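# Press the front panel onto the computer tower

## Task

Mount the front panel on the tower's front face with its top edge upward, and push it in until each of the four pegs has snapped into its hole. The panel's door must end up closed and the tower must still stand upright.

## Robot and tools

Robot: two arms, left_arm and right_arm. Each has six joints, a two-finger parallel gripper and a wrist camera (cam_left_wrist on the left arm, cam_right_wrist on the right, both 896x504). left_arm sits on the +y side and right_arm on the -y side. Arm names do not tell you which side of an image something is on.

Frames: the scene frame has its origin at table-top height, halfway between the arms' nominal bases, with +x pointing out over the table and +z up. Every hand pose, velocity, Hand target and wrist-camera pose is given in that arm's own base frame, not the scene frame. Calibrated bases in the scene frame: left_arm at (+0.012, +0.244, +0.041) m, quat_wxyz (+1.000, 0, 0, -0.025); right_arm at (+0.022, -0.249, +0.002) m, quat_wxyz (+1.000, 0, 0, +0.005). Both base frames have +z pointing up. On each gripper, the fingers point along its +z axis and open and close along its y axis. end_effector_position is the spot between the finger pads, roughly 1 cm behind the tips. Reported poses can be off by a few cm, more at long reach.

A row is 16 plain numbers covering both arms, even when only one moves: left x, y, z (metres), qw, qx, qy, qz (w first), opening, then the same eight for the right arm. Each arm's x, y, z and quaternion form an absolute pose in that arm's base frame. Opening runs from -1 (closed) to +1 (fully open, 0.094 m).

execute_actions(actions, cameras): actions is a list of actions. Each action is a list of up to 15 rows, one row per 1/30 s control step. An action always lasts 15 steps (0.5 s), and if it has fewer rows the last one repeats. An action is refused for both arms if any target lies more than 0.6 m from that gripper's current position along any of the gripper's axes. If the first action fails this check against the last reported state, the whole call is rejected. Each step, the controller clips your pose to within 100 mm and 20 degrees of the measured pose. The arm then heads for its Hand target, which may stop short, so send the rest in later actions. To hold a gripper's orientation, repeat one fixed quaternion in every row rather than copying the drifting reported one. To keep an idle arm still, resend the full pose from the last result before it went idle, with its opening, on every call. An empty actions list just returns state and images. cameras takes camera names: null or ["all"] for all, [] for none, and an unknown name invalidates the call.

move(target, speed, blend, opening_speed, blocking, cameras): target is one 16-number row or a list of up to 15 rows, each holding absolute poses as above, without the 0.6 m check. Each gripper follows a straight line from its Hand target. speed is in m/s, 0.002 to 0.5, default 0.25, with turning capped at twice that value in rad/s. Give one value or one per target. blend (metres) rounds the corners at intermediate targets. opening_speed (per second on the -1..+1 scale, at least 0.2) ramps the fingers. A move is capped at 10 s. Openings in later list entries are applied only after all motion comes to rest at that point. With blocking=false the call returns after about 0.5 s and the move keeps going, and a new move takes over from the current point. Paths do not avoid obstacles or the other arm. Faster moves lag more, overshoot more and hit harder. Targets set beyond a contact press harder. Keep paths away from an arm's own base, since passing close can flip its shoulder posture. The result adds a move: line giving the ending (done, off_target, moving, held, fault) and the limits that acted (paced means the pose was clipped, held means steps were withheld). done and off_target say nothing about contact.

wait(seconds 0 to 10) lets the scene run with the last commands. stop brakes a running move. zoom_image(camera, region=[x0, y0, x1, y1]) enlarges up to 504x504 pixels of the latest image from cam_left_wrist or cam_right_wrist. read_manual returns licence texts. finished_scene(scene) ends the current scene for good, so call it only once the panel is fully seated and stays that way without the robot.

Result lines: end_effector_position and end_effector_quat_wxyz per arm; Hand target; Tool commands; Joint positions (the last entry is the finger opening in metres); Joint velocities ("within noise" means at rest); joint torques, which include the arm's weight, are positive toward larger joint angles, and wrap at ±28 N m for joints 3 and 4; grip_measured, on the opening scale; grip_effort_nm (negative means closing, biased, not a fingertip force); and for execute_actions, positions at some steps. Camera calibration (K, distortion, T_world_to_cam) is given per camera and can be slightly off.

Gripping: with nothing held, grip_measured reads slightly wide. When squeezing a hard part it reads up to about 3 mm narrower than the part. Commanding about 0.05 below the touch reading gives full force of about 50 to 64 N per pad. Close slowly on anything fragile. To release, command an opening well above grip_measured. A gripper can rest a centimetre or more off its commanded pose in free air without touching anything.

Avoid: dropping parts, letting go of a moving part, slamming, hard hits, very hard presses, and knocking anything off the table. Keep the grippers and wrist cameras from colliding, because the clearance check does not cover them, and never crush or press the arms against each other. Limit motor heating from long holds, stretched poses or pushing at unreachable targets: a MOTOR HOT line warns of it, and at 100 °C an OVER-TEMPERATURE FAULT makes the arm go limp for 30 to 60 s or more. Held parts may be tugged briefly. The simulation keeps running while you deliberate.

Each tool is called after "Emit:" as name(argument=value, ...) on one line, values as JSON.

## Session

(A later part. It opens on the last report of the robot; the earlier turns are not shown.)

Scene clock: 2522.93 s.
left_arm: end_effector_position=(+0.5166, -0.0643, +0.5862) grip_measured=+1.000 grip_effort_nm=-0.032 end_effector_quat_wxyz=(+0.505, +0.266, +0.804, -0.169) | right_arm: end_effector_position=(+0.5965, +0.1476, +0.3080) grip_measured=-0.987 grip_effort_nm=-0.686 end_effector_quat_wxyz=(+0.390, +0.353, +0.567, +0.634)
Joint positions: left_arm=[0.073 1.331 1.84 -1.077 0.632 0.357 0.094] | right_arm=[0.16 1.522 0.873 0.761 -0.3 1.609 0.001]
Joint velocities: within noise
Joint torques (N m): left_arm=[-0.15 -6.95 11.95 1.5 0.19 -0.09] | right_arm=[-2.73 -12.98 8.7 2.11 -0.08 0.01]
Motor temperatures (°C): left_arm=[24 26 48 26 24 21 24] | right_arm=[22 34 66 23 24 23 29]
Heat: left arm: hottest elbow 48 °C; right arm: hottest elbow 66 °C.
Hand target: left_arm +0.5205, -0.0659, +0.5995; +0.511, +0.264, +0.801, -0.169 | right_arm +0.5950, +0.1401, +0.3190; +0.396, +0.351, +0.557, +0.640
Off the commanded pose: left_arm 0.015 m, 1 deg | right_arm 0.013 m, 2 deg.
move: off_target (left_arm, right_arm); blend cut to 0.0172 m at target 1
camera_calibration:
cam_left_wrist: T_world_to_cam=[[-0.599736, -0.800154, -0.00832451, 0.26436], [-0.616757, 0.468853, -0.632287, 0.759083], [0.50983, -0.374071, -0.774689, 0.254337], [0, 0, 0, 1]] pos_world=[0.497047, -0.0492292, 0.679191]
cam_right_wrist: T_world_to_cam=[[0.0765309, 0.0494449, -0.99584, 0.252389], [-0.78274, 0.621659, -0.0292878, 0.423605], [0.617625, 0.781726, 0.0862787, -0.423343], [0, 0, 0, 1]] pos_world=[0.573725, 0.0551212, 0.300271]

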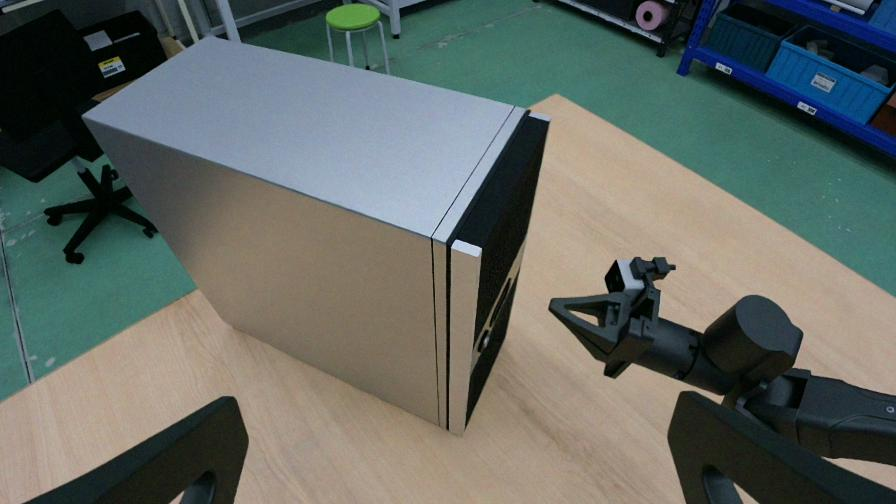

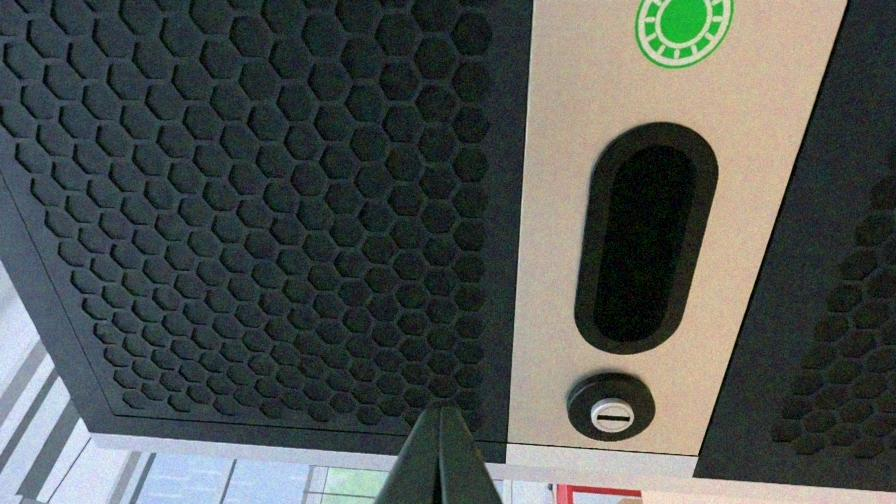

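Emit:
move(target=[0.521, -0.066, 0.6, 0.5101, 0.2646, 0.8009, -0.1686, 1.0, 0.6400, -0.0175, 0.3190, 0.39623, 0.35113, 0.55653, 0.64031, -1.0], speed=0.15, cameras=["cam_left_wrist", "cam_right_wrist"])

Scene clock: 2558.37 s.
left_arm: end_effector_position=(+0.5166, -0.0643, +0.5862) grip_measured=+1.000 grip_effort_nm=-0.037 end_effector_quat_wxyz=(+0.505, +0.266, +0.804, -0.169) | right_arm: end_effector_position=(+0.6277, -0.0132, +0.2966) grip_measured=-0.987 grip_effort_nm=-0.686 end_effector_quat_wxyz=(+0.383, +0.366, +0.567, +0.631)
Joint positions: left_arm=[0.073 1.331 1.84 -1.077 0.632 0.357 0.094] | right_arm=[-0.182 1.612 0.956 0.768 -0.631 1.665 0.001]
Joint velocities: within noise
Joint torques (N m): left_arm=[-0.32 -6.71 12.01 1.52 0.17 -0.07] | right_arm=[-1.38 -12.86 13.18 1.91 -0.04 0.05]
Motor temperatures (°C): left_arm=[24 26 48 26 24 21 24] | right_arm=[22 34 60 23 24 23 28]
Heat: left arm: hottest elbow 48 °C; right arm: hottest elbow 60 °C.
Hand target: left_arm +0.5205, -0.0659, +0.5995; +0.511, +0.264, +0.801, -0.169 | right_arm +0.6384, -0.0174, +0.3189; +0.396, +0.351, +0.557, +0.640
Off the commanded pose: left_arm 0.015 m, 1 deg | right_arm 0.026 m, 3 deg.
move: off_target (left_arm, right_arm)
camera_calibration:
cam_left_wrist: T_world_to_cam=[[-0.599736, -0.800154, -0.00832451, 0.26436], [-0.616757, 0.468853, -0.632287, 0.759083], [0.50983, -0.374071, -0.774689, 0.254337], [0, 0, 0, 1]] pos_world=[0.497047, -0.0492292, 0.679191]
cam_right_wrist: T_world_to_cam=[[0.0507874, 0.0624423, -0.996756, 0.263171], [-0.777705, 0.628629, -0.000245347, 0.535959], [0.626574, 0.775195, 0.0804881, -0.319946], [0, 0, 0, 1]] pos_world=[0.603922, -0.105332, 0.2882]

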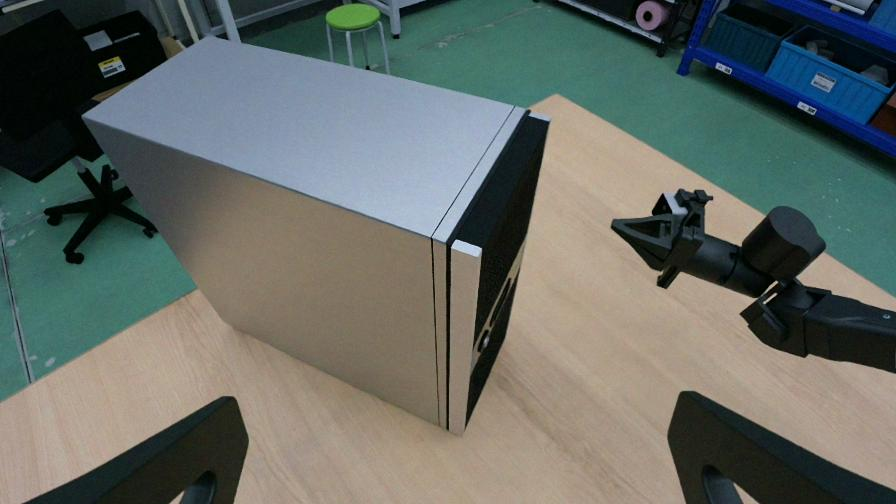

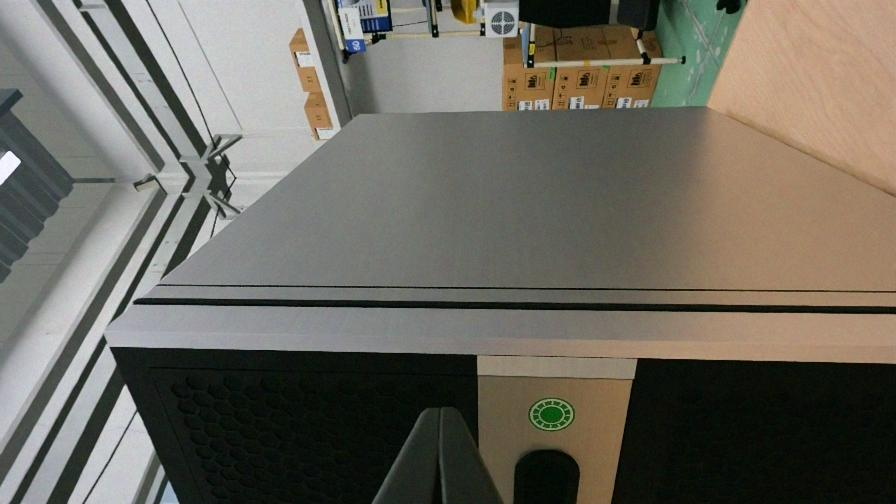

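Emit:
zoom_image(camera="cam_right_wrist", region=[100, 270, 260, 360])

Emit:
zoom_image(camera="cam_right_wrist", region=[736, 270, 896, 360])

Emit:
zoom_image(camera="cam_right_wrist", region=[420, 270, 580, 360])

Scaled by 3.150 from the camera's 896x504 image, which has a finer 1280x720 frame.

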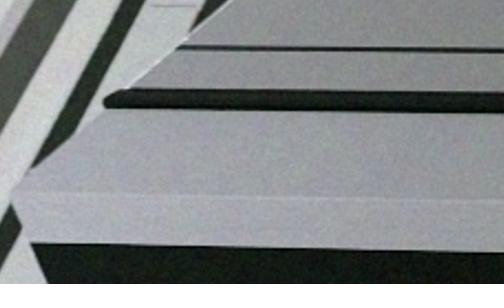

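Scaled by 3.150 from the camera's 896x504 image, which has a finer 1280x720 frame.

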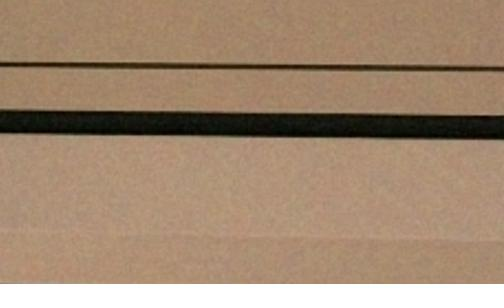

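Scaled by 3.150 from the camera's 896x504 image, which has a finer 1280x720 frame.

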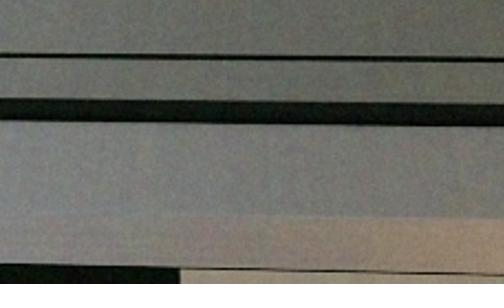

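Emit:
zoom_image(camera="cam_right_wrist", region=[125, 275, 185, 325])

Emit:
zoom_image(camera="cam_right_wrist", region=[836, 275, 896, 325])

Emit:
zoom_image(camera="cam_right_wrist", region=[480, 275, 540, 325])

Scaled by 8.400 from the camera's 896x504 image, which has a finer 1280x720 frame.

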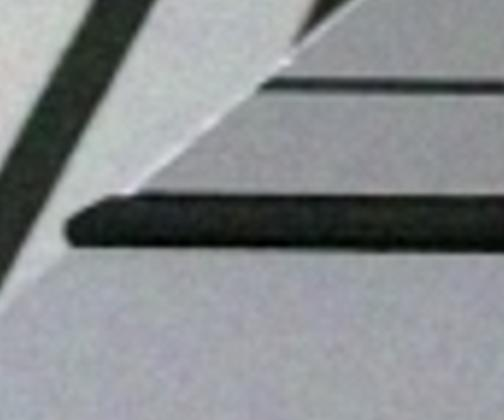

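Scaled by 8.400 from the camera's 896x504 image, which has a finer 1280x720 frame.

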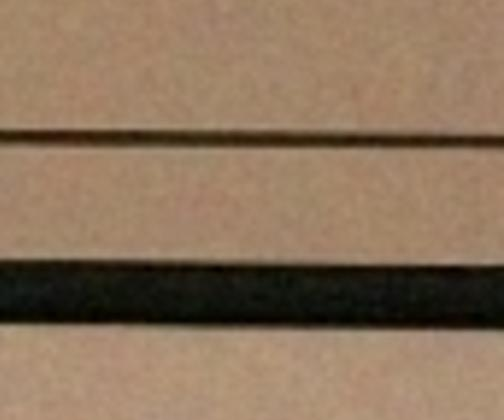

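Scaled by 8.400 from the camera's 896x504 image, which has a finer 1280x720 frame.

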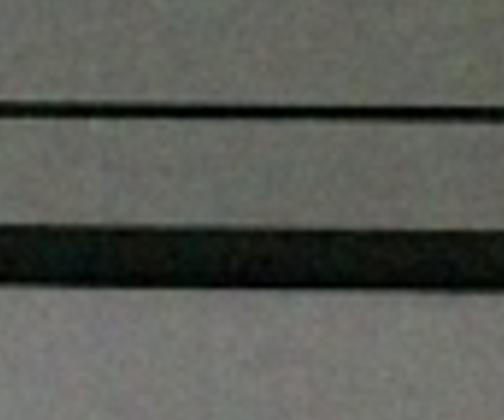

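Emit:
move(target=[0.521, -0.066, 0.6, 0.5101, 0.2646, 0.8009, -0.1686, 1.0, 0.6600, 0.0720, 0.2730, 0.38707, 0.37239, 0.57894, 0.61347, -1.0], speed=0.12, cameras=["cam_right_wrist"])

Scene clock: 2655.10 s.
left_arm: end_effector_position=(+0.5166, -0.0643, +0.5862) grip_measured=+1.000 grip_effort_nm=-0.037 end_effector_quat_wxyz=(+0.505, +0.266, +0.804, -0.169) | right_arm: end_effector_position=(+0.6463, +0.0680, +0.2548) grip_measured=-0.987 grip_effort_nm=-0.681 end_effector_quat_wxyz=(+0.374, +0.388, +0.582, +0.609)
Joint positions: left_arm=[0.073 1.331 1.84 -1.077 0.632 0.357 0.094] | right_arm=[-0.007 1.674 0.956 0.742 -0.439 1.618 0.001]
Joint velocities: within noise
Joint torques (N m): left_arm=[0.09 -6.89 11.92 1.58 0.19 -0.07] | right_arm=[-1.2 -13.63 12.83 1.11 0.13 -0.26]
Motor temperatures (°C): left_arm=[24 26 49 26 24 21 24] | right_arm=[22 35 57 23 24 23 27]
Heat: left arm: hottest elbow 49 °C; right arm: hottest elbow 57 °C.
Hand target: left_arm +0.5205, -0.0659, +0.5995; +0.511, +0.264, +0.801, -0.169 | right_arm +0.6586, +0.0719, +0.2730; +0.387, +0.373, +0.579, +0.614
Off the commanded pose: left_arm 0.015 m, 1 deg | right_arm 0.023 m, 2 deg.
move: off_target (left_arm, right_arm)
camera_calibration:
cam_right_wrist: T_world_to_cam=[[-0.0126745, 0.0409318, -0.999082, 0.258535], [-0.764358, 0.643783, 0.0360722, 0.480472], [0.644668, 0.764113, 0.0231269, -0.387538], [0, 0, 0, 1]] pos_world=[0.620363, -0.0237791, 0.249928]
Images, in order (width x height): cam_right_wrist 896x504.

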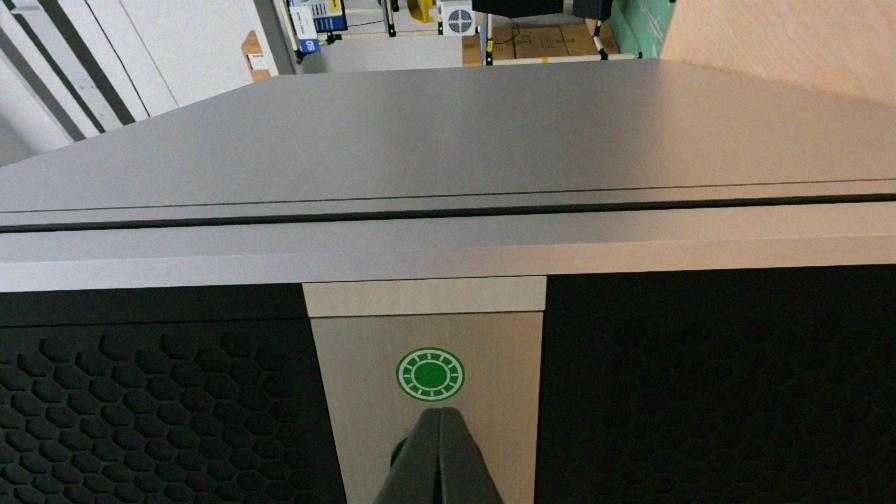

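Emit:
move(target=[0.521, -0.066, 0.6, 0.5101, 0.2646, 0.8009, -0.1686, 1.0, 0.6955, 0.0855, 0.2730, 0.38707, 0.37239, 0.57894, 0.61347, -1.0], speed=0.06, cameras=["cam_right_wrist"])

Scene clock: 2671.43 s.
left_arm: end_effector_position=(+0.5166, -0.0643, +0.5862) grip_measured=+1.000 grip_effort_nm=-0.042 end_effector_quat_wxyz=(+0.505, +0.266, +0.804, -0.169) | right_arm: end_effector_position=(+0.6822, +0.0779, +0.2566) grip_measured=-0.987 grip_effort_nm=-0.686 end_effector_quat_wxyz=(+0.377, +0.388, +0.581, +0.609)
Joint positions: left_arm=[0.073 1.331 1.84 -1.077 0.632 0.357 0.094] | right_arm=[0.014 1.748 1.065 0.71 -0.414 1.616 0.001]
Joint velocities: within noise
Joint torques (N m): left_arm=[-0.32 -6.95 12.07 1.54 0.19 -0.07] | right_arm=[-0.62 -14.56 12.89 1.16 0.18 -0.25]
Motor temperatures (°C): left_arm=[24 26 49 26 24 21 24] | right_arm=[22 35 57 23 24 23 27]
Heat: left arm: hottest elbow 49 °C; right arm: hottest elbow 57 °C.
Hand target: left_arm +0.5205, -0.0659, +0.5995; +0.511, +0.264, +0.801, -0.169 | right_arm +0.6941, +0.0854, +0.2730; +0.387, +0.373, +0.579, +0.614
Off the commanded pose: left_arm 0.015 m, 1 deg | right_arm 0.022 m, 2 deg.
move: off_target (left_arm, right_arm)
camera_calibration:
cam_right_wrist: T_world_to_cam=[[-0.00925185, 0.0395676, -0.999174, 0.258211], [-0.761484, 0.647359, 0.0326865, 0.500102], [0.648117, 0.761158, 0.0241408, -0.420629], [0, 0, 0, 1]] pos_world=[0.655826, -0.0137974, 0.251806]
Images, in order (width x height): cam_right_wrist 896x504.

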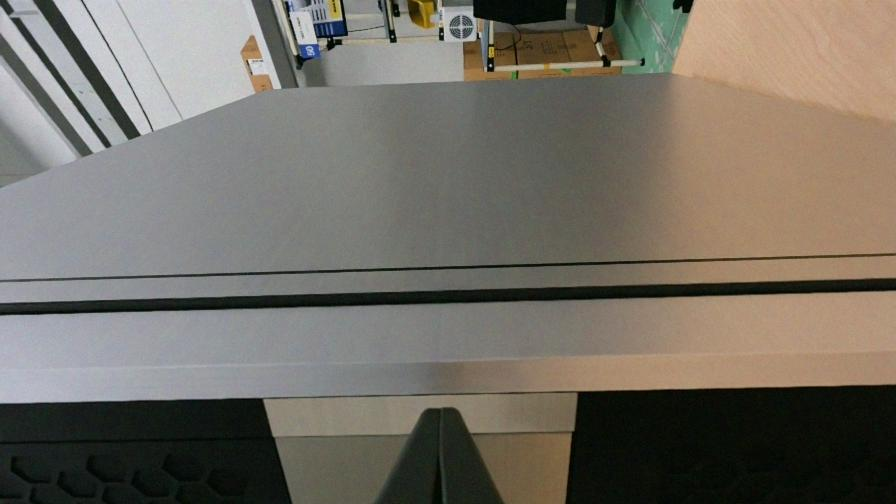

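Emit:
move(target=[0.521, -0.066, 0.6, 0.5101, 0.2646, 0.8009, -0.1686, 1.0, 0.7007, 0.0934, 0.2730, 0.38707, 0.37239, 0.57894, 0.61347, -1.0], speed=0.04, cameras=["cam_right_wrist"])

Scene clock: 2687.47 s.
left_arm: end_effector_position=(+0.5166, -0.0643, +0.5862) grip_measured=+1.000 grip_effort_nm=-0.042 end_effector_quat_wxyz=(+0.505, +0.266, +0.804, -0.169) | right_arm: end_effector_position=(+0.6873, +0.0855, +0.2566) grip_measured=-0.987 grip_effort_nm=-0.691 end_effector_quat_wxyz=(+0.377, +0.388, +0.581, +0.608)
Joint positions: left_arm=[0.073 1.331 1.84 -1.077 0.632 0.357 0.094] | right_arm=[0.028 1.759 1.082 0.704 -0.399 1.615 0.001]
Joint velocities: within noise
Joint torques (N m): left_arm=[-0.26 -6.95 11.93 1.5 0.2 -0.09] | right_arm=[-0.67 -14.92 12.81 1.13 0.2 -0.25]
Motor temperatures (°C): left_arm=[24 26 49 26 24 21 24] | right_arm=[22 35 59 23 24 23 27]
Heat: left arm: hottest elbow 49 °C; right arm: hottest elbow 59 °C.
Hand target: left_arm +0.5205, -0.0659, +0.5995; +0.511, +0.264, +0.801, -0.169 | right_arm +0.6993, +0.0932, +0.2732; +0.387, +0.372, +0.579, +0.614
Off the commanded pose: left_arm 0.015 m, 1 deg | right_arm 0.023 m, 2 deg.
move: off_target (left_arm, right_arm)
camera_calibration:
cam_right_wrist: T_world_to_cam=[[-0.00932447, 0.0392474, -0.999186, 0.258065], [-0.761473, 0.64738, 0.0325348, 0.49913], [0.64813, 0.761156, 0.0238494, -0.42964], [0, 0, 0, 1]] pos_world=[0.660943, -0.00623239, 0.251862]
Images, in order (width x height): cam_right_wrist 896x504.

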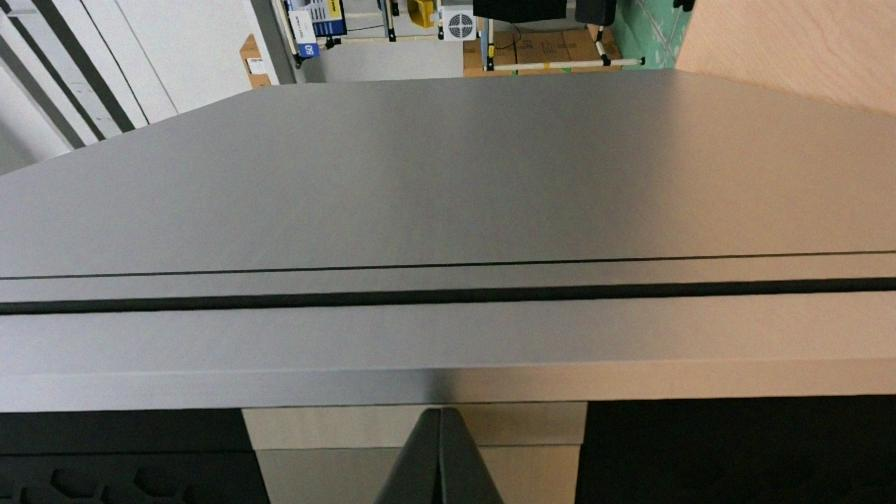

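Emit:
move(target=[0.521, -0.066, 0.6, 0.5101, 0.2646, 0.8009, -0.1686, 1.0, 0.7098, 0.0975, 0.2730, 0.38707, 0.37239, 0.57894, 0.61347, -1.0], speed=0.04, cameras=["cam_left_wrist", "cam_right_wrist"])

Emit:
zoom_image(camera="cam_right_wrist", region=[380, 240, 540, 420])

Scene clock: 2695.57 s.
left_arm: end_effector_position=(+0.5166, -0.0643, +0.5862) grip_measured=+1.000 grip_effort_nm=-0.037 end_effector_quat_wxyz=(+0.505, +0.266, +0.804, -0.169) | right_arm: end_effector_position=(+0.6888, +0.0855, +0.2567) grip_measured=-0.987 grip_effort_nm=-0.686 end_effector_quat_wxyz=(+0.377, +0.388, +0.581, +0.608)
Joint positions: left_arm=[0.073 1.331 1.84 -1.077 0.632 0.357 0.094] | right_arm=[0.028 1.761 1.086 0.7 -0.397 1.615 0.001]
Joint velocities: within noise
Joint torques (N m): left_arm=[-0.32 -6.65 12.04 1.54 0.19 -0.08] | right_arm=[0.21 -13.57 14.95 0.92 0.37 -0.26]
Motor temperatures (°C): left_arm=[24 26 49 26 24 21 24] | right_arm=[22 35 60 23 24 23 27]
Heat: left arm: hottest elbow 49 °C; right arm: hottest elbow 60 °C.
Hand target: left_arm +0.5205, -0.0659, +0.5995; +0.511, +0.264, +0.801, -0.169 | right_arm +0.7071, +0.0974, +0.2729; +0.387, +0.373, +0.579, +0.614
Off the commanded pose: left_arm 0.015 m, 1 deg | right_arm 0.029 m, 2 deg.
move: off_target (left_arm, right_arm)
camera_calibration:
cam_left_wrist: T_world_to_cam=[[-0.599736, -0.800154, -0.00832451, 0.26436], [-0.616757, 0.468853, -0.632287, 0.759083], [0.50983, -0.374071, -0.774689, 0.254337], [0, 0, 0, 1]] pos_world=[0.497047, -0.0492292, 0.679191]
cam_right_wrist: T_world_to_cam=[[-0.0102513, 0.0389336, -0.999189, 0.258848], [-0.760446, 0.648558, 0.0330731, 0.499305], [0.64932, 0.760169, 0.0229584, -0.431109], [0, 0, 0, 1]] pos_world=[0.662276, -0.00619096, 0.252022]

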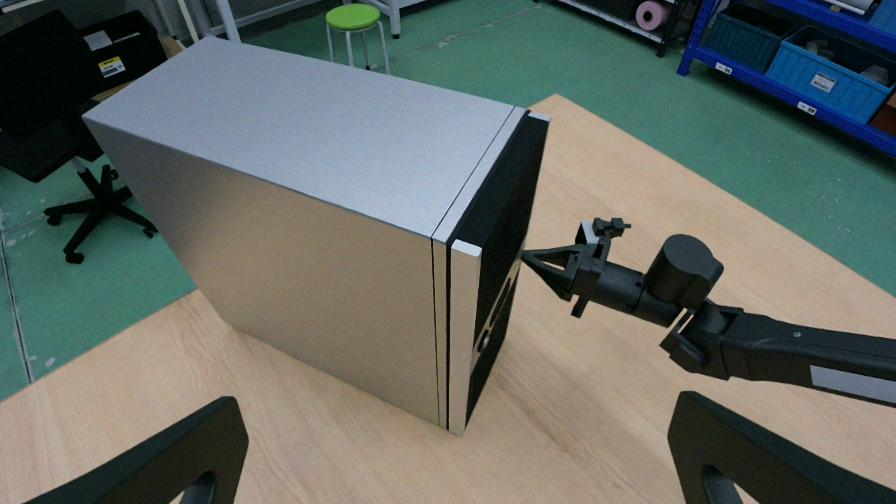

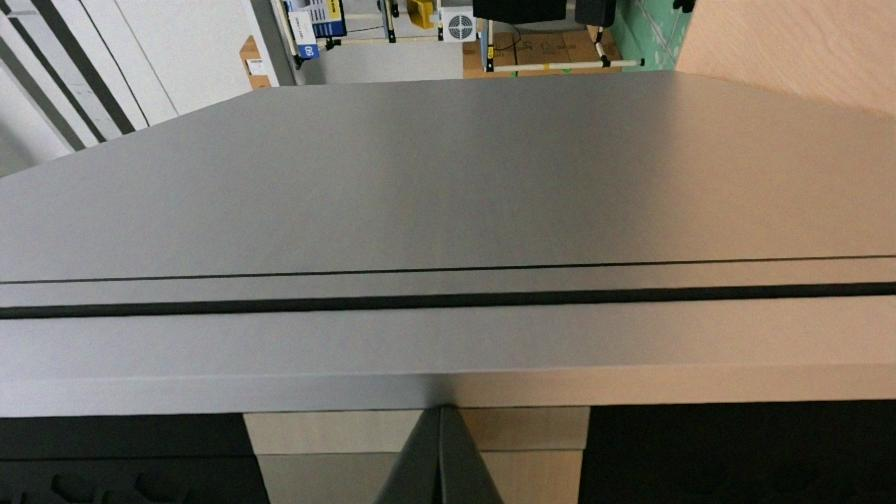

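Scaled by 2.800 from the camera's 896x504 image, which has a finer 1280x720 frame.

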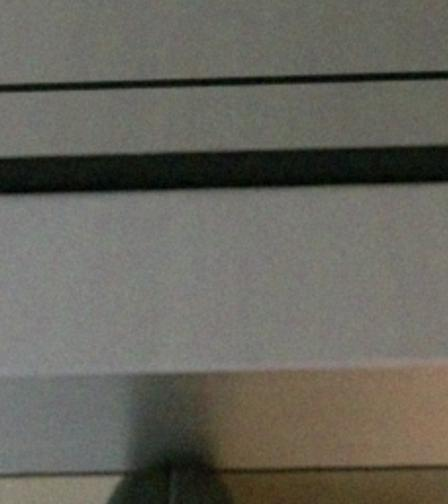

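Emit:
move(target=[0.521, -0.066, 0.6, 0.5101, 0.2646, 0.8009, -0.1686, 1.0, 0.7180, 0.1012, 0.2730, 0.38707, 0.37239, 0.57894, 0.61347, -1.0], speed=0.04, cameras=["cam_left_wrist", "cam_right_wrist"])

Emit:
zoom_image(camera="cam_right_wrist", region=[380, 240, 540, 420])

Scene clock: 2701.73 s.
left_arm: end_effector_position=(+0.5166, -0.0643, +0.5862) grip_measured=+1.000 grip_effort_nm=-0.037 end_effector_quat_wxyz=(+0.505, +0.266, +0.804, -0.169) | right_arm: end_effector_position=(+0.6893, +0.0855, +0.2569) grip_measured=-0.987 grip_effort_nm=-0.686 end_effector_quat_wxyz=(+0.377, +0.389, +0.581, +0.608)
Joint positions: left_arm=[0.073 1.331 1.84 -1.077 0.632 0.357 0.094] | right_arm=[0.028 1.761 1.088 0.697 -0.397 1.615 0.001]
Joint velocities: within noise
Joint torques (N m): left_arm=[-0.15 -6.65 11.99 1.44 0.17 -0.1] | right_arm=[0.32 -13.04 16.91 0.84 0.6 -0.23]
Motor temperatures (°C): left_arm=[24 26 49 26 24 21 24] | right_arm=[22 35 60 22 24 23 27]
Heat: left arm: hottest elbow 49 °C; right arm: hottest elbow 60 °C.
Hand target: left_arm +0.5205, -0.0659, +0.5995; +0.511, +0.264, +0.801, -0.169 | right_arm +0.7137, +0.1009, +0.2729; +0.387, +0.373, +0.579, +0.614
Off the commanded pose: left_arm 0.015 m, 1 deg | right_arm 0.036 m, 2 deg.
move: off_target (left_arm, right_arm)
camera_calibration:
cam_left_wrist: T_world_to_cam=[[-0.599736, -0.800154, -0.00832451, 0.26436], [-0.616757, 0.468853, -0.632287, 0.759083], [0.50983, -0.374071, -0.774689, 0.254337], [0, 0, 0, 1]] pos_world=[0.497047, -0.0492292, 0.679191]
cam_right_wrist: T_world_to_cam=[[-0.0117754, 0.0388908, -0.999174, 0.260117], [-0.760395, 0.64856, 0.0342052, 0.499315], [0.649354, 0.76017, 0.0219353, -0.431185], [0, 0, 0, 1]] pos_world=[0.662731, -0.00617814, 0.252281]

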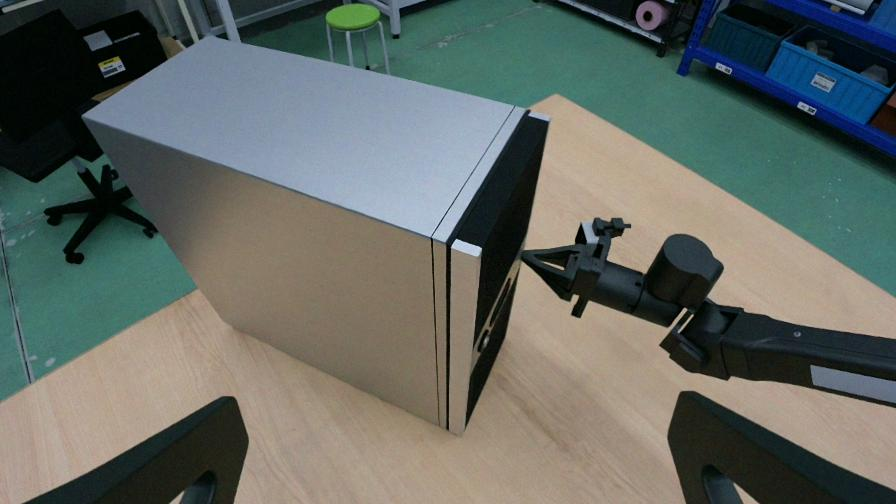

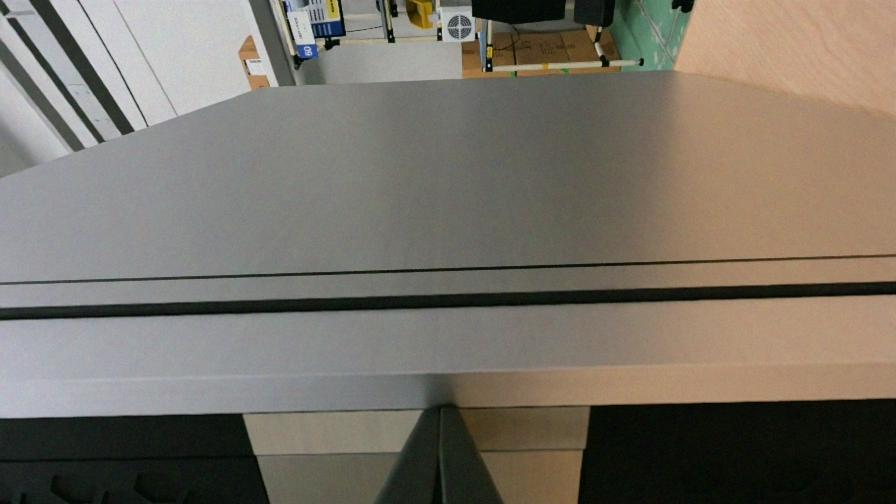

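Scaled by 2.800 from the camera's 896x504 image, which has a finer 1280x720 frame.

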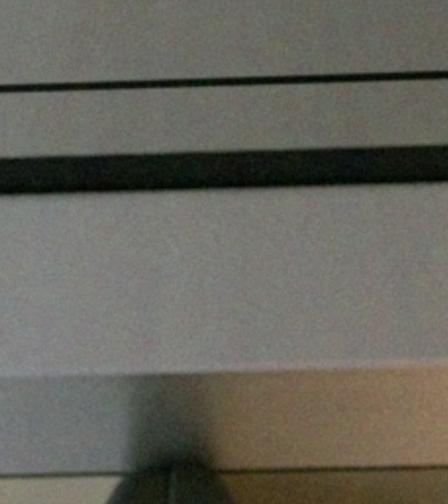

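Emit:
move(target=[0.521, -0.066, 0.6, 0.5101, 0.2646, 0.8009, -0.1686, 1.0, 0.7290, 0.1061, 0.2730, 0.38707, 0.37239, 0.57894, 0.61347, -1.0], speed=0.04, cameras=["cam_right_wrist"])

Emit:
zoom_image(camera="cam_right_wrist", region=[380, 240, 540, 420])

Scene clock: 2706.57 s.
left_arm: end_effector_position=(+0.5166, -0.0643, +0.5862) grip_measured=+1.000 grip_effort_nm=-0.037 end_effector_quat_wxyz=(+0.505, +0.266, +0.804, -0.169) | right_arm: end_effector_position=(+0.6897, +0.0858, +0.2570) grip_measured=-0.987 grip_effort_nm=-0.681 end_effector_quat_wxyz=(+0.376, +0.389, +0.582, +0.607)
Joint positions: left_arm=[0.073 1.331 1.84 -1.077 0.632 0.357 0.094] | right_arm=[0.028 1.761 1.09 0.693 -0.397 1.614 0.001]
Joint velocities: within noise
Joint torques (N m): left_arm=[-0.32 -6.89 12.01 1.55 0.18 -0.09] | right_arm=[1.08 -11.4 19.03 0.66 0.91 -0.23]
Motor temperatures (°C): left_arm=[24 26 49 26 24 21 24] | right_arm=[22 34 62 22 24 23 27]
Heat: left arm: hottest elbow 49 °C; right arm: hottest elbow 62 °C.
Hand target: left_arm +0.5205, -0.0659, +0.5995; +0.511, +0.264, +0.801, -0.169 | right_arm +0.7217, +0.1058, +0.2727; +0.387, +0.373, +0.579, +0.614
Off the commanded pose: left_arm 0.015 m, 1 deg | right_arm 0.047 m, 2 deg.
move: off_target (left_arm, right_arm)
camera_calibration:
cam_right_wrist: T_world_to_cam=[[-0.0139184, 0.0384742, -0.999163, 0.261661], [-0.760563, 0.64829, 0.0355581, 0.499255], [0.649115, 0.760421, 0.0202389, -0.431097], [0, 0, 0, 1]] pos_world=[0.663188, -0.00591376, 0.252414]
Images, in order (width x height): cam_right_wrist 896x504.

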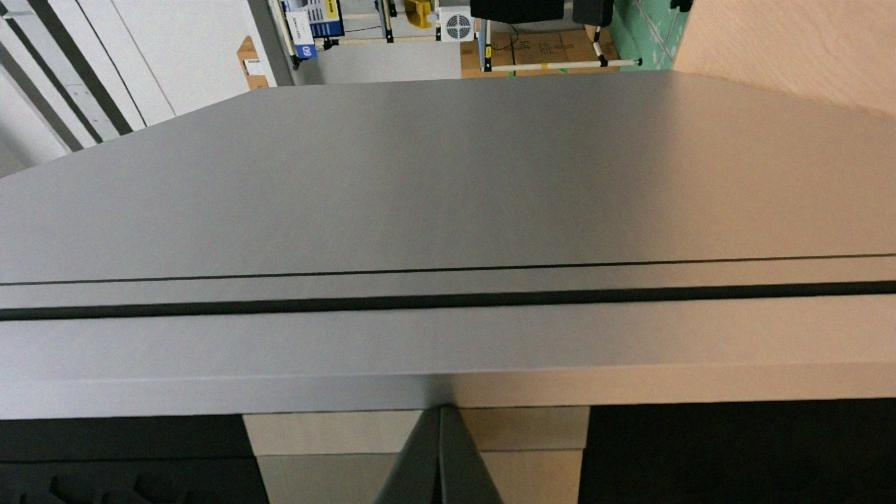

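Scaled by 2.800 from the camera's 896x504 image, which has a finer 1280x720 frame.

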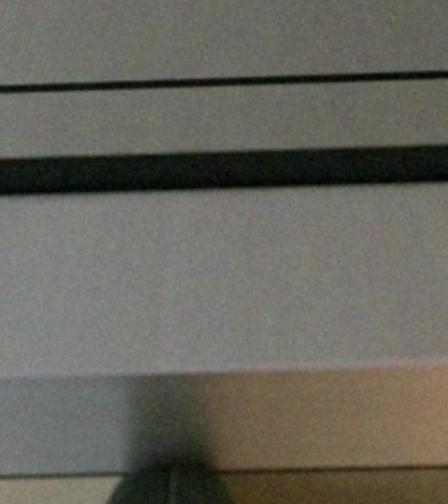

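Emit:
execute_actions(actions=[], cameras=["cam_left_wrist"])

Emit:
zoom_image(camera="cam_left_wrist", region=[426, 225, 466, 265])

Emit:
zoom_image(camera="cam_left_wrist", region=[505, 95, 545, 135])

Emit:
zoom_image(camera="cam_left_wrist", region=[425, 100, 555, 260])

Scene clock: 2734.13 s.
left_arm: end_effector_position=(+0.5166, -0.0643, +0.5862) grip_measured=+1.000 grip_effort_nm=-0.037 end_effector_quat_wxyz=(+0.505, +0.266, +0.804, -0.169) | right_arm: end_effector_position=(+0.6897, +0.0858, +0.2569) grip_measured=-0.987 grip_effort_nm=-0.681 end_effector_quat_wxyz=(+0.376, +0.389, +0.582, +0.607)
Joint positions: left_arm=[0.073 1.331 1.84 -1.077 0.632 0.357 0.094] | right_arm=[0.028 1.761 1.09 0.692 -0.397 1.614 0.001]
Joint velocities: within noise
Joint torques (N m): left_arm=[-0.44 -6.89 11.9 1.52 0.19 -0.1] | right_arm=[0.97 -11.52 19.04 0.58 0.93 -0.26]
Motor temperatures (°C): left_arm=[24 26 49 26 24 21 24] | right_arm=[22 34 62 22 24 23 27]
Heat: left arm: hottest elbow 49 °C; right arm: hottest elbow 62 °C.
Hand target: left_arm +0.5205, -0.0659, +0.5995; +0.511, +0.264, +0.801, -0.169 | right_arm +0.7217, +0.1058, +0.2726; +0.387, +0.373, +0.579, +0.614
Tool commands: left_gripper/opening=+1.0 right_gripper/opening=-1.0
Off the commanded pose: left_arm 0.015 m, 1 deg | right_arm 0.047 m, 2 deg.
camera_calibration:
cam_left_wrist: T_world_to_cam=[[-0.599736, -0.800154, -0.00832451, 0.26436], [-0.616757, 0.468853, -0.632287, 0.759083], [0.50983, -0.374071, -0.774689, 0.254337], [0, 0, 0, 1]] pos_world=[0.497047, -0.0492292, 0.679191]
Images, in order (width x height): cam_left_wrist 896x504.

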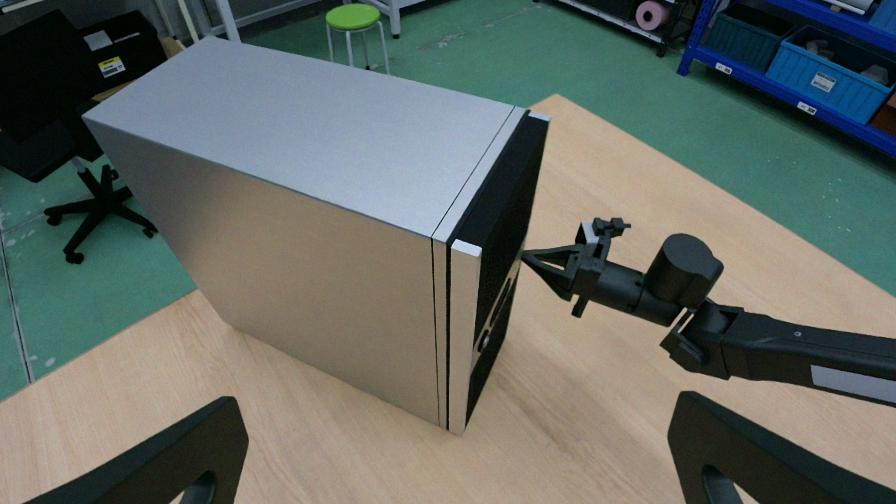

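Scaled by 12.600 from the camera's 896x504 image, which has a finer 1280x720 frame.

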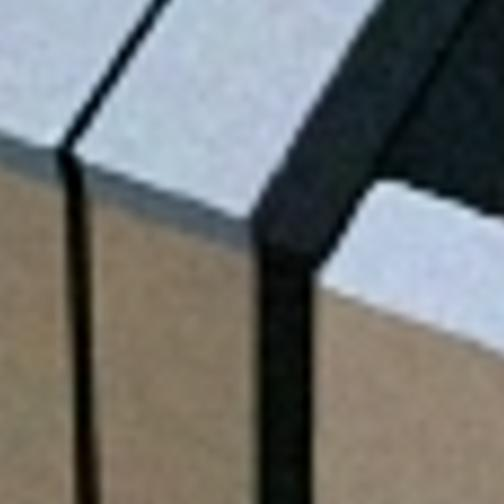

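Scaled by 12.600 from the camera's 896x504 image, which has a finer 1280x720 frame.

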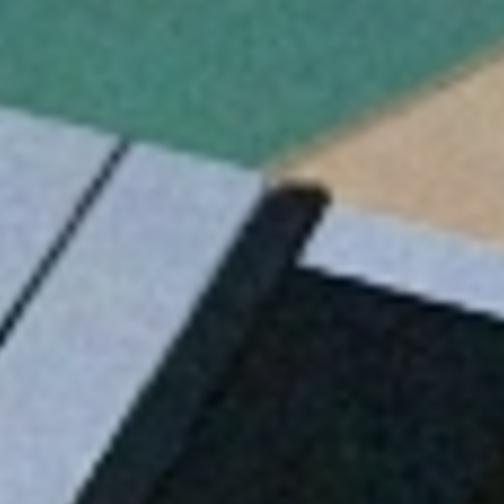

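Scaled by 3.150 from the camera's 896x504 image, which has a finer 1280x720 frame.

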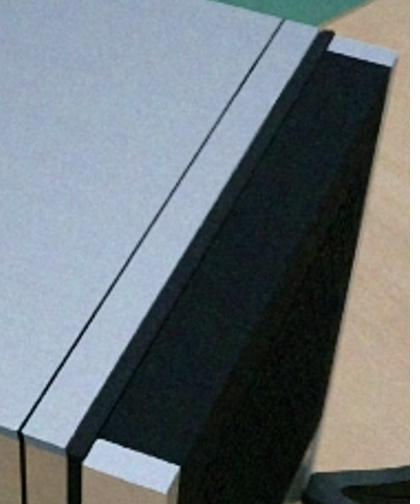

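Emit:
move(target=[[0.521, -0.066, 0.6, 0.5101, 0.2646, 0.8009, -0.1686, 1.0, 0.700, 0.092, 0.273, 0.38707, 0.37239, 0.57894, 0.61347, -1.0], [0.521, -0.066, 0.6, 0.5101, 0.2646, 0.8009, -0.1686, 1.0, 0.63, 0.06, 0.28, 0.38707, 0.37239, 0.57894, 0.61347, -1.0]], speed=0.06)

Scene clock: 2767.97 s.
left_arm: end_effector_position=(+0.5166, -0.0643, +0.5862) grip_measured=+1.000 grip_effort_nm=-0.042 end_effector_quat_wxyz=(+0.505, +0.266, +0.804, -0.169) | right_arm: end_effector_position=(+0.6323, +0.0672, +0.2671) grip_measured=-0.987 grip_effort_nm=-0.681 end_effector_quat_wxyz=(+0.372, +0.382, +0.585, +0.611)
Joint positions: left_arm=[0.073 1.331 1.84 -1.077 0.632 0.357 0.094] | right_arm=[-0.013 1.622 0.929 0.72 -0.458 1.614 0.001]
Joint velocities: within noise
Joint torques (N m): left_arm=[-0.32 -6.71 11.93 1.58 0.15 -0.04] | right_arm=[-1.96 -14.86 8.36 2.13 -0.14 -0.18]
Motor temperatures (°C): left_arm=[24 25 49 26 24 21 24] | right_arm=[22 33 65 22 25 23 26]
Heat: left arm: hottest elbow 49 °C; right arm: hottest elbow 65 °C.
Hand target: left_arm +0.5205, -0.0659, +0.5995; +0.511, +0.264, +0.801, -0.169 | right_arm +0.6300, +0.0602, +0.2799; +0.387, +0.372, +0.579, +0.613
Off the commanded pose: left_arm 0.015 m, 1 deg | right_arm 0.015 m, 2 deg.
move: off_target (left_arm, right_arm)
camera_calibration:
cam_left_wrist: T_world_to_cam=[[-0.599736, -0.800154, -0.00832451, 0.26436], [-0.616757, 0.468853, -0.632287, 0.759083], [0.50983, -0.374071, -0.774689, 0.254337], [0, 0, 0, 1]] pos_world=[0.497047, -0.0492292, 0.679191]
cam_right_wrist: T_world_to_cam=[[-0.00949277, 0.0364811, -0.999289, 0.26907], [-0.7727, 0.634038, 0.0304871, 0.477212], [0.6347, 0.772441, 0.0221702, -0.372143], [0, 0, 0, 1]] pos_world=[0.607495, -0.0249278, 0.26258]

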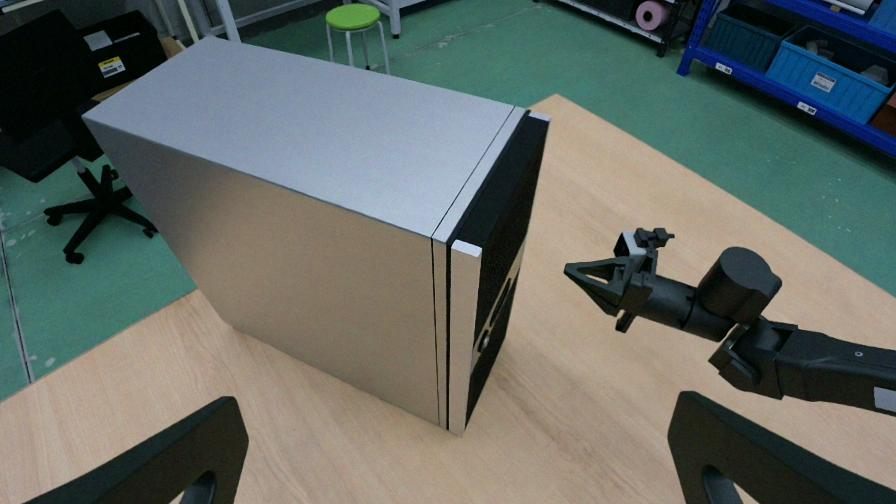

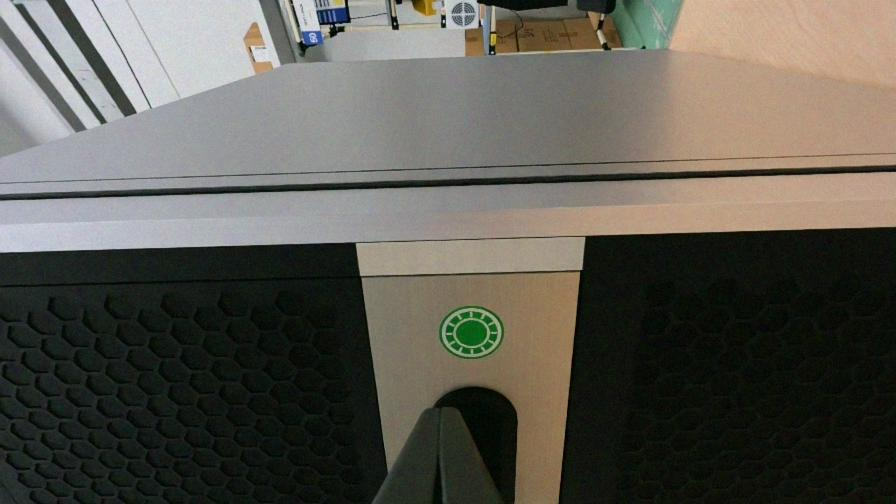

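Emit:
zoom_image(camera="cam_right_wrist", region=[0, 140, 300, 300])

Emit:
zoom_image(camera="cam_right_wrist", region=[596, 120, 896, 280])

Emit:
zoom_image(camera="cam_left_wrist", region=[400, 90, 580, 280])

Scaled by 1.680 from the camera's 896x504 image, which has a finer 1280x720 frame.

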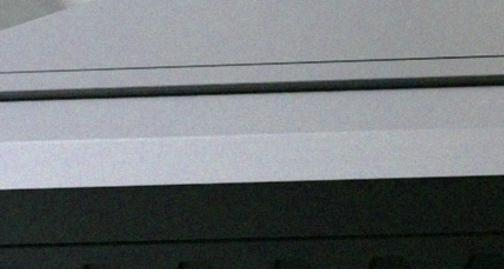

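Scaled by 1.680 from the camera's 896x504 image, which has a finer 1280x720 frame.

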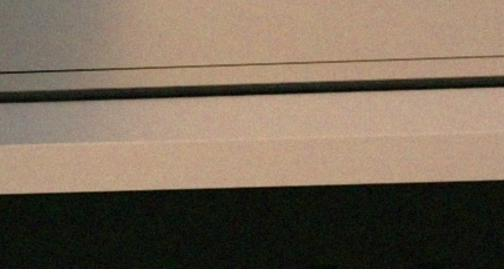

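Scaled by 2.653 from the camera's 896x504 image, which has a finer 1280x720 frame.

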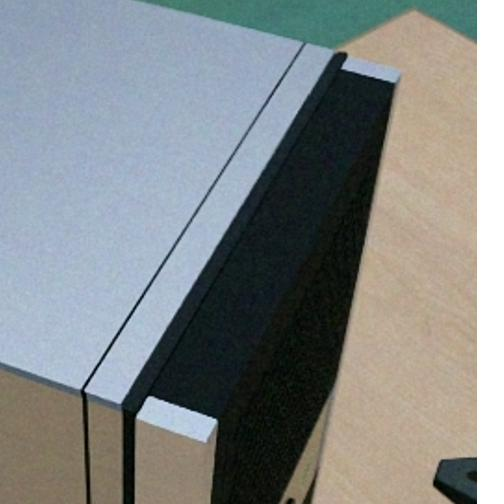

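Emit:
zoom_image(camera="cam_left_wrist", region=[420, 225, 480, 265])

Emit:
zoom_image(camera="cam_left_wrist", region=[500, 95, 560, 135])

Emit:
zoom_image(camera="cam_left_wrist", region=[425, 400, 485, 440])

Scaled by 8.400 from the camera's 896x504 image, which has a finer 1280x720 frame.

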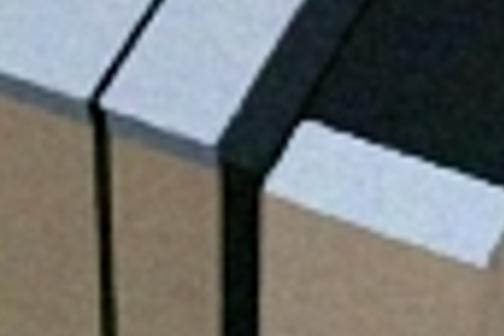

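Scaled by 8.400 from the camera's 896x504 image, which has a finer 1280x720 frame.

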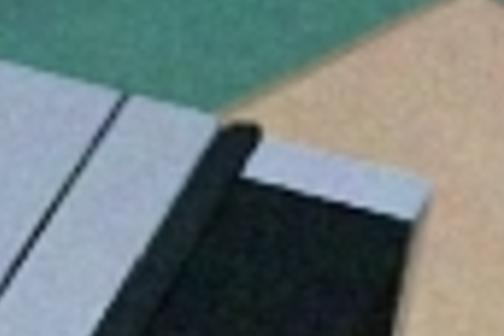

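Scaled by 8.400 from the camera's 896x504 image, which has a finer 1280x720 frame.

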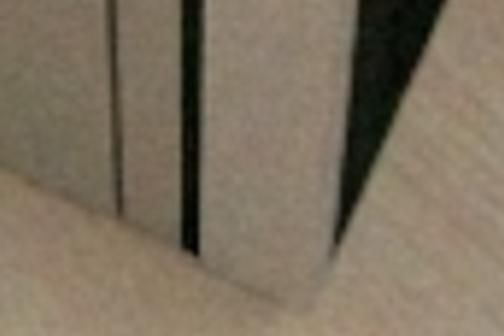

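Emit:
move(target=[[0.521, -0.066, 0.6, 0.5101, 0.2646, 0.8009, -0.1686, 1.0, 0.645, 0.067, 0.436, 0.38707, 0.37239, 0.57894, 0.61347, -1.0], [0.521, -0.066, 0.6, 0.5101, 0.2646, 0.8009, -0.1686, 1.0, 0.672, 0.078, 0.436, 0.38707, 0.37239, 0.57894, 0.61347, -1.0]], speed=[0.15, 0.05], blend=0.01, cameras=["cam_left_wrist", "cam_right_wrist"])

Scene clock: 2901.80 s.
left_arm: end_effector_position=(+0.5166, -0.0643, +0.5862) grip_measured=+1.000 grip_effort_nm=-0.042 end_effector_quat_wxyz=(+0.505, +0.266, +0.804, -0.169) | right_arm: end_effector_position=(+0.6634, +0.0707, +0.4071) grip_measured=-0.987 grip_effort_nm=-0.681 end_effector_quat_wxyz=(+0.374, +0.391, +0.584, +0.605)
Joint positions: left_arm=[0.073 1.331 1.84 -1.077 0.632 0.357 0.094] | right_arm=[0 1.51 1.222 0.301 -0.427 1.614 0.001]
Joint velocities: within noise
Joint torques (N m): left_arm=[-0.32 -6.71 11.93 1.48 0.19 -0.06] | right_arm=[-0.21 -13.57 15.38 1.13 0.16 -0.21]
Motor temperatures (°C): left_arm=[24 25 49 26 24 21 24] | right_arm=[22 36 52 23 24 23 26]
Heat: left arm: hottest elbow 49 °C; right arm: hottest elbow 52 °C.
Hand target: left_arm +0.5205, -0.0659, +0.5995; +0.511, +0.264, +0.801, -0.169 | right_arm +0.6699, +0.0779, +0.4355; +0.387, +0.372, +0.579, +0.614
Off the commanded pose: left_arm 0.015 m, 1 deg | right_arm 0.031 m, 3 deg.
move: off_target (left_arm, right_arm)
camera_calibration:
cam_left_wrist: T_world_to_cam=[[-0.599736, -0.800154, -0.00832451, 0.26436], [-0.616757, 0.468853, -0.632287, 0.759083], [0.50983, -0.374071, -0.774689, 0.254337], [0, 0, 0, 1]] pos_world=[0.497047, -0.0492292, 0.679191]
cam_right_wrist: T_world_to_cam=[[-0.0221796, 0.037462, -0.999052, 0.417401], [-0.760982, 0.647466, 0.0411727, 0.481749], [0.648394, 0.761173, 0.0141474, -0.402705], [0, 0, 0, 1]] pos_world=[0.636971, -0.0210245, 0.402868]

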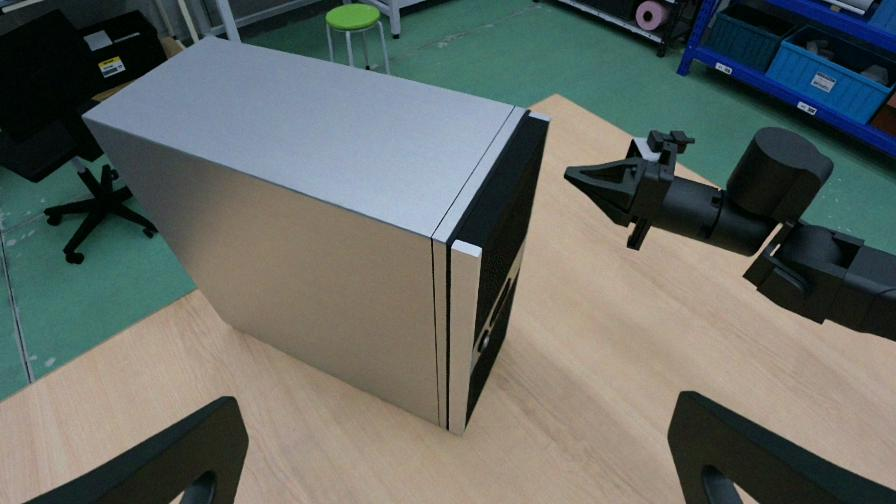

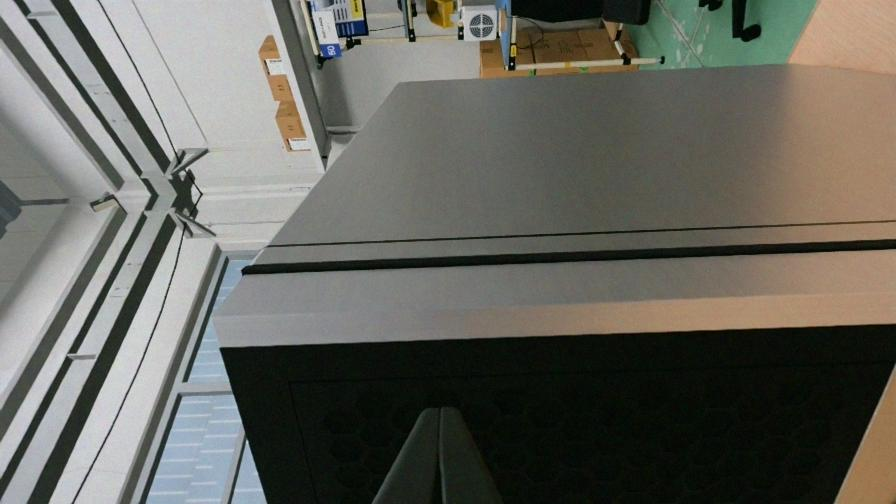

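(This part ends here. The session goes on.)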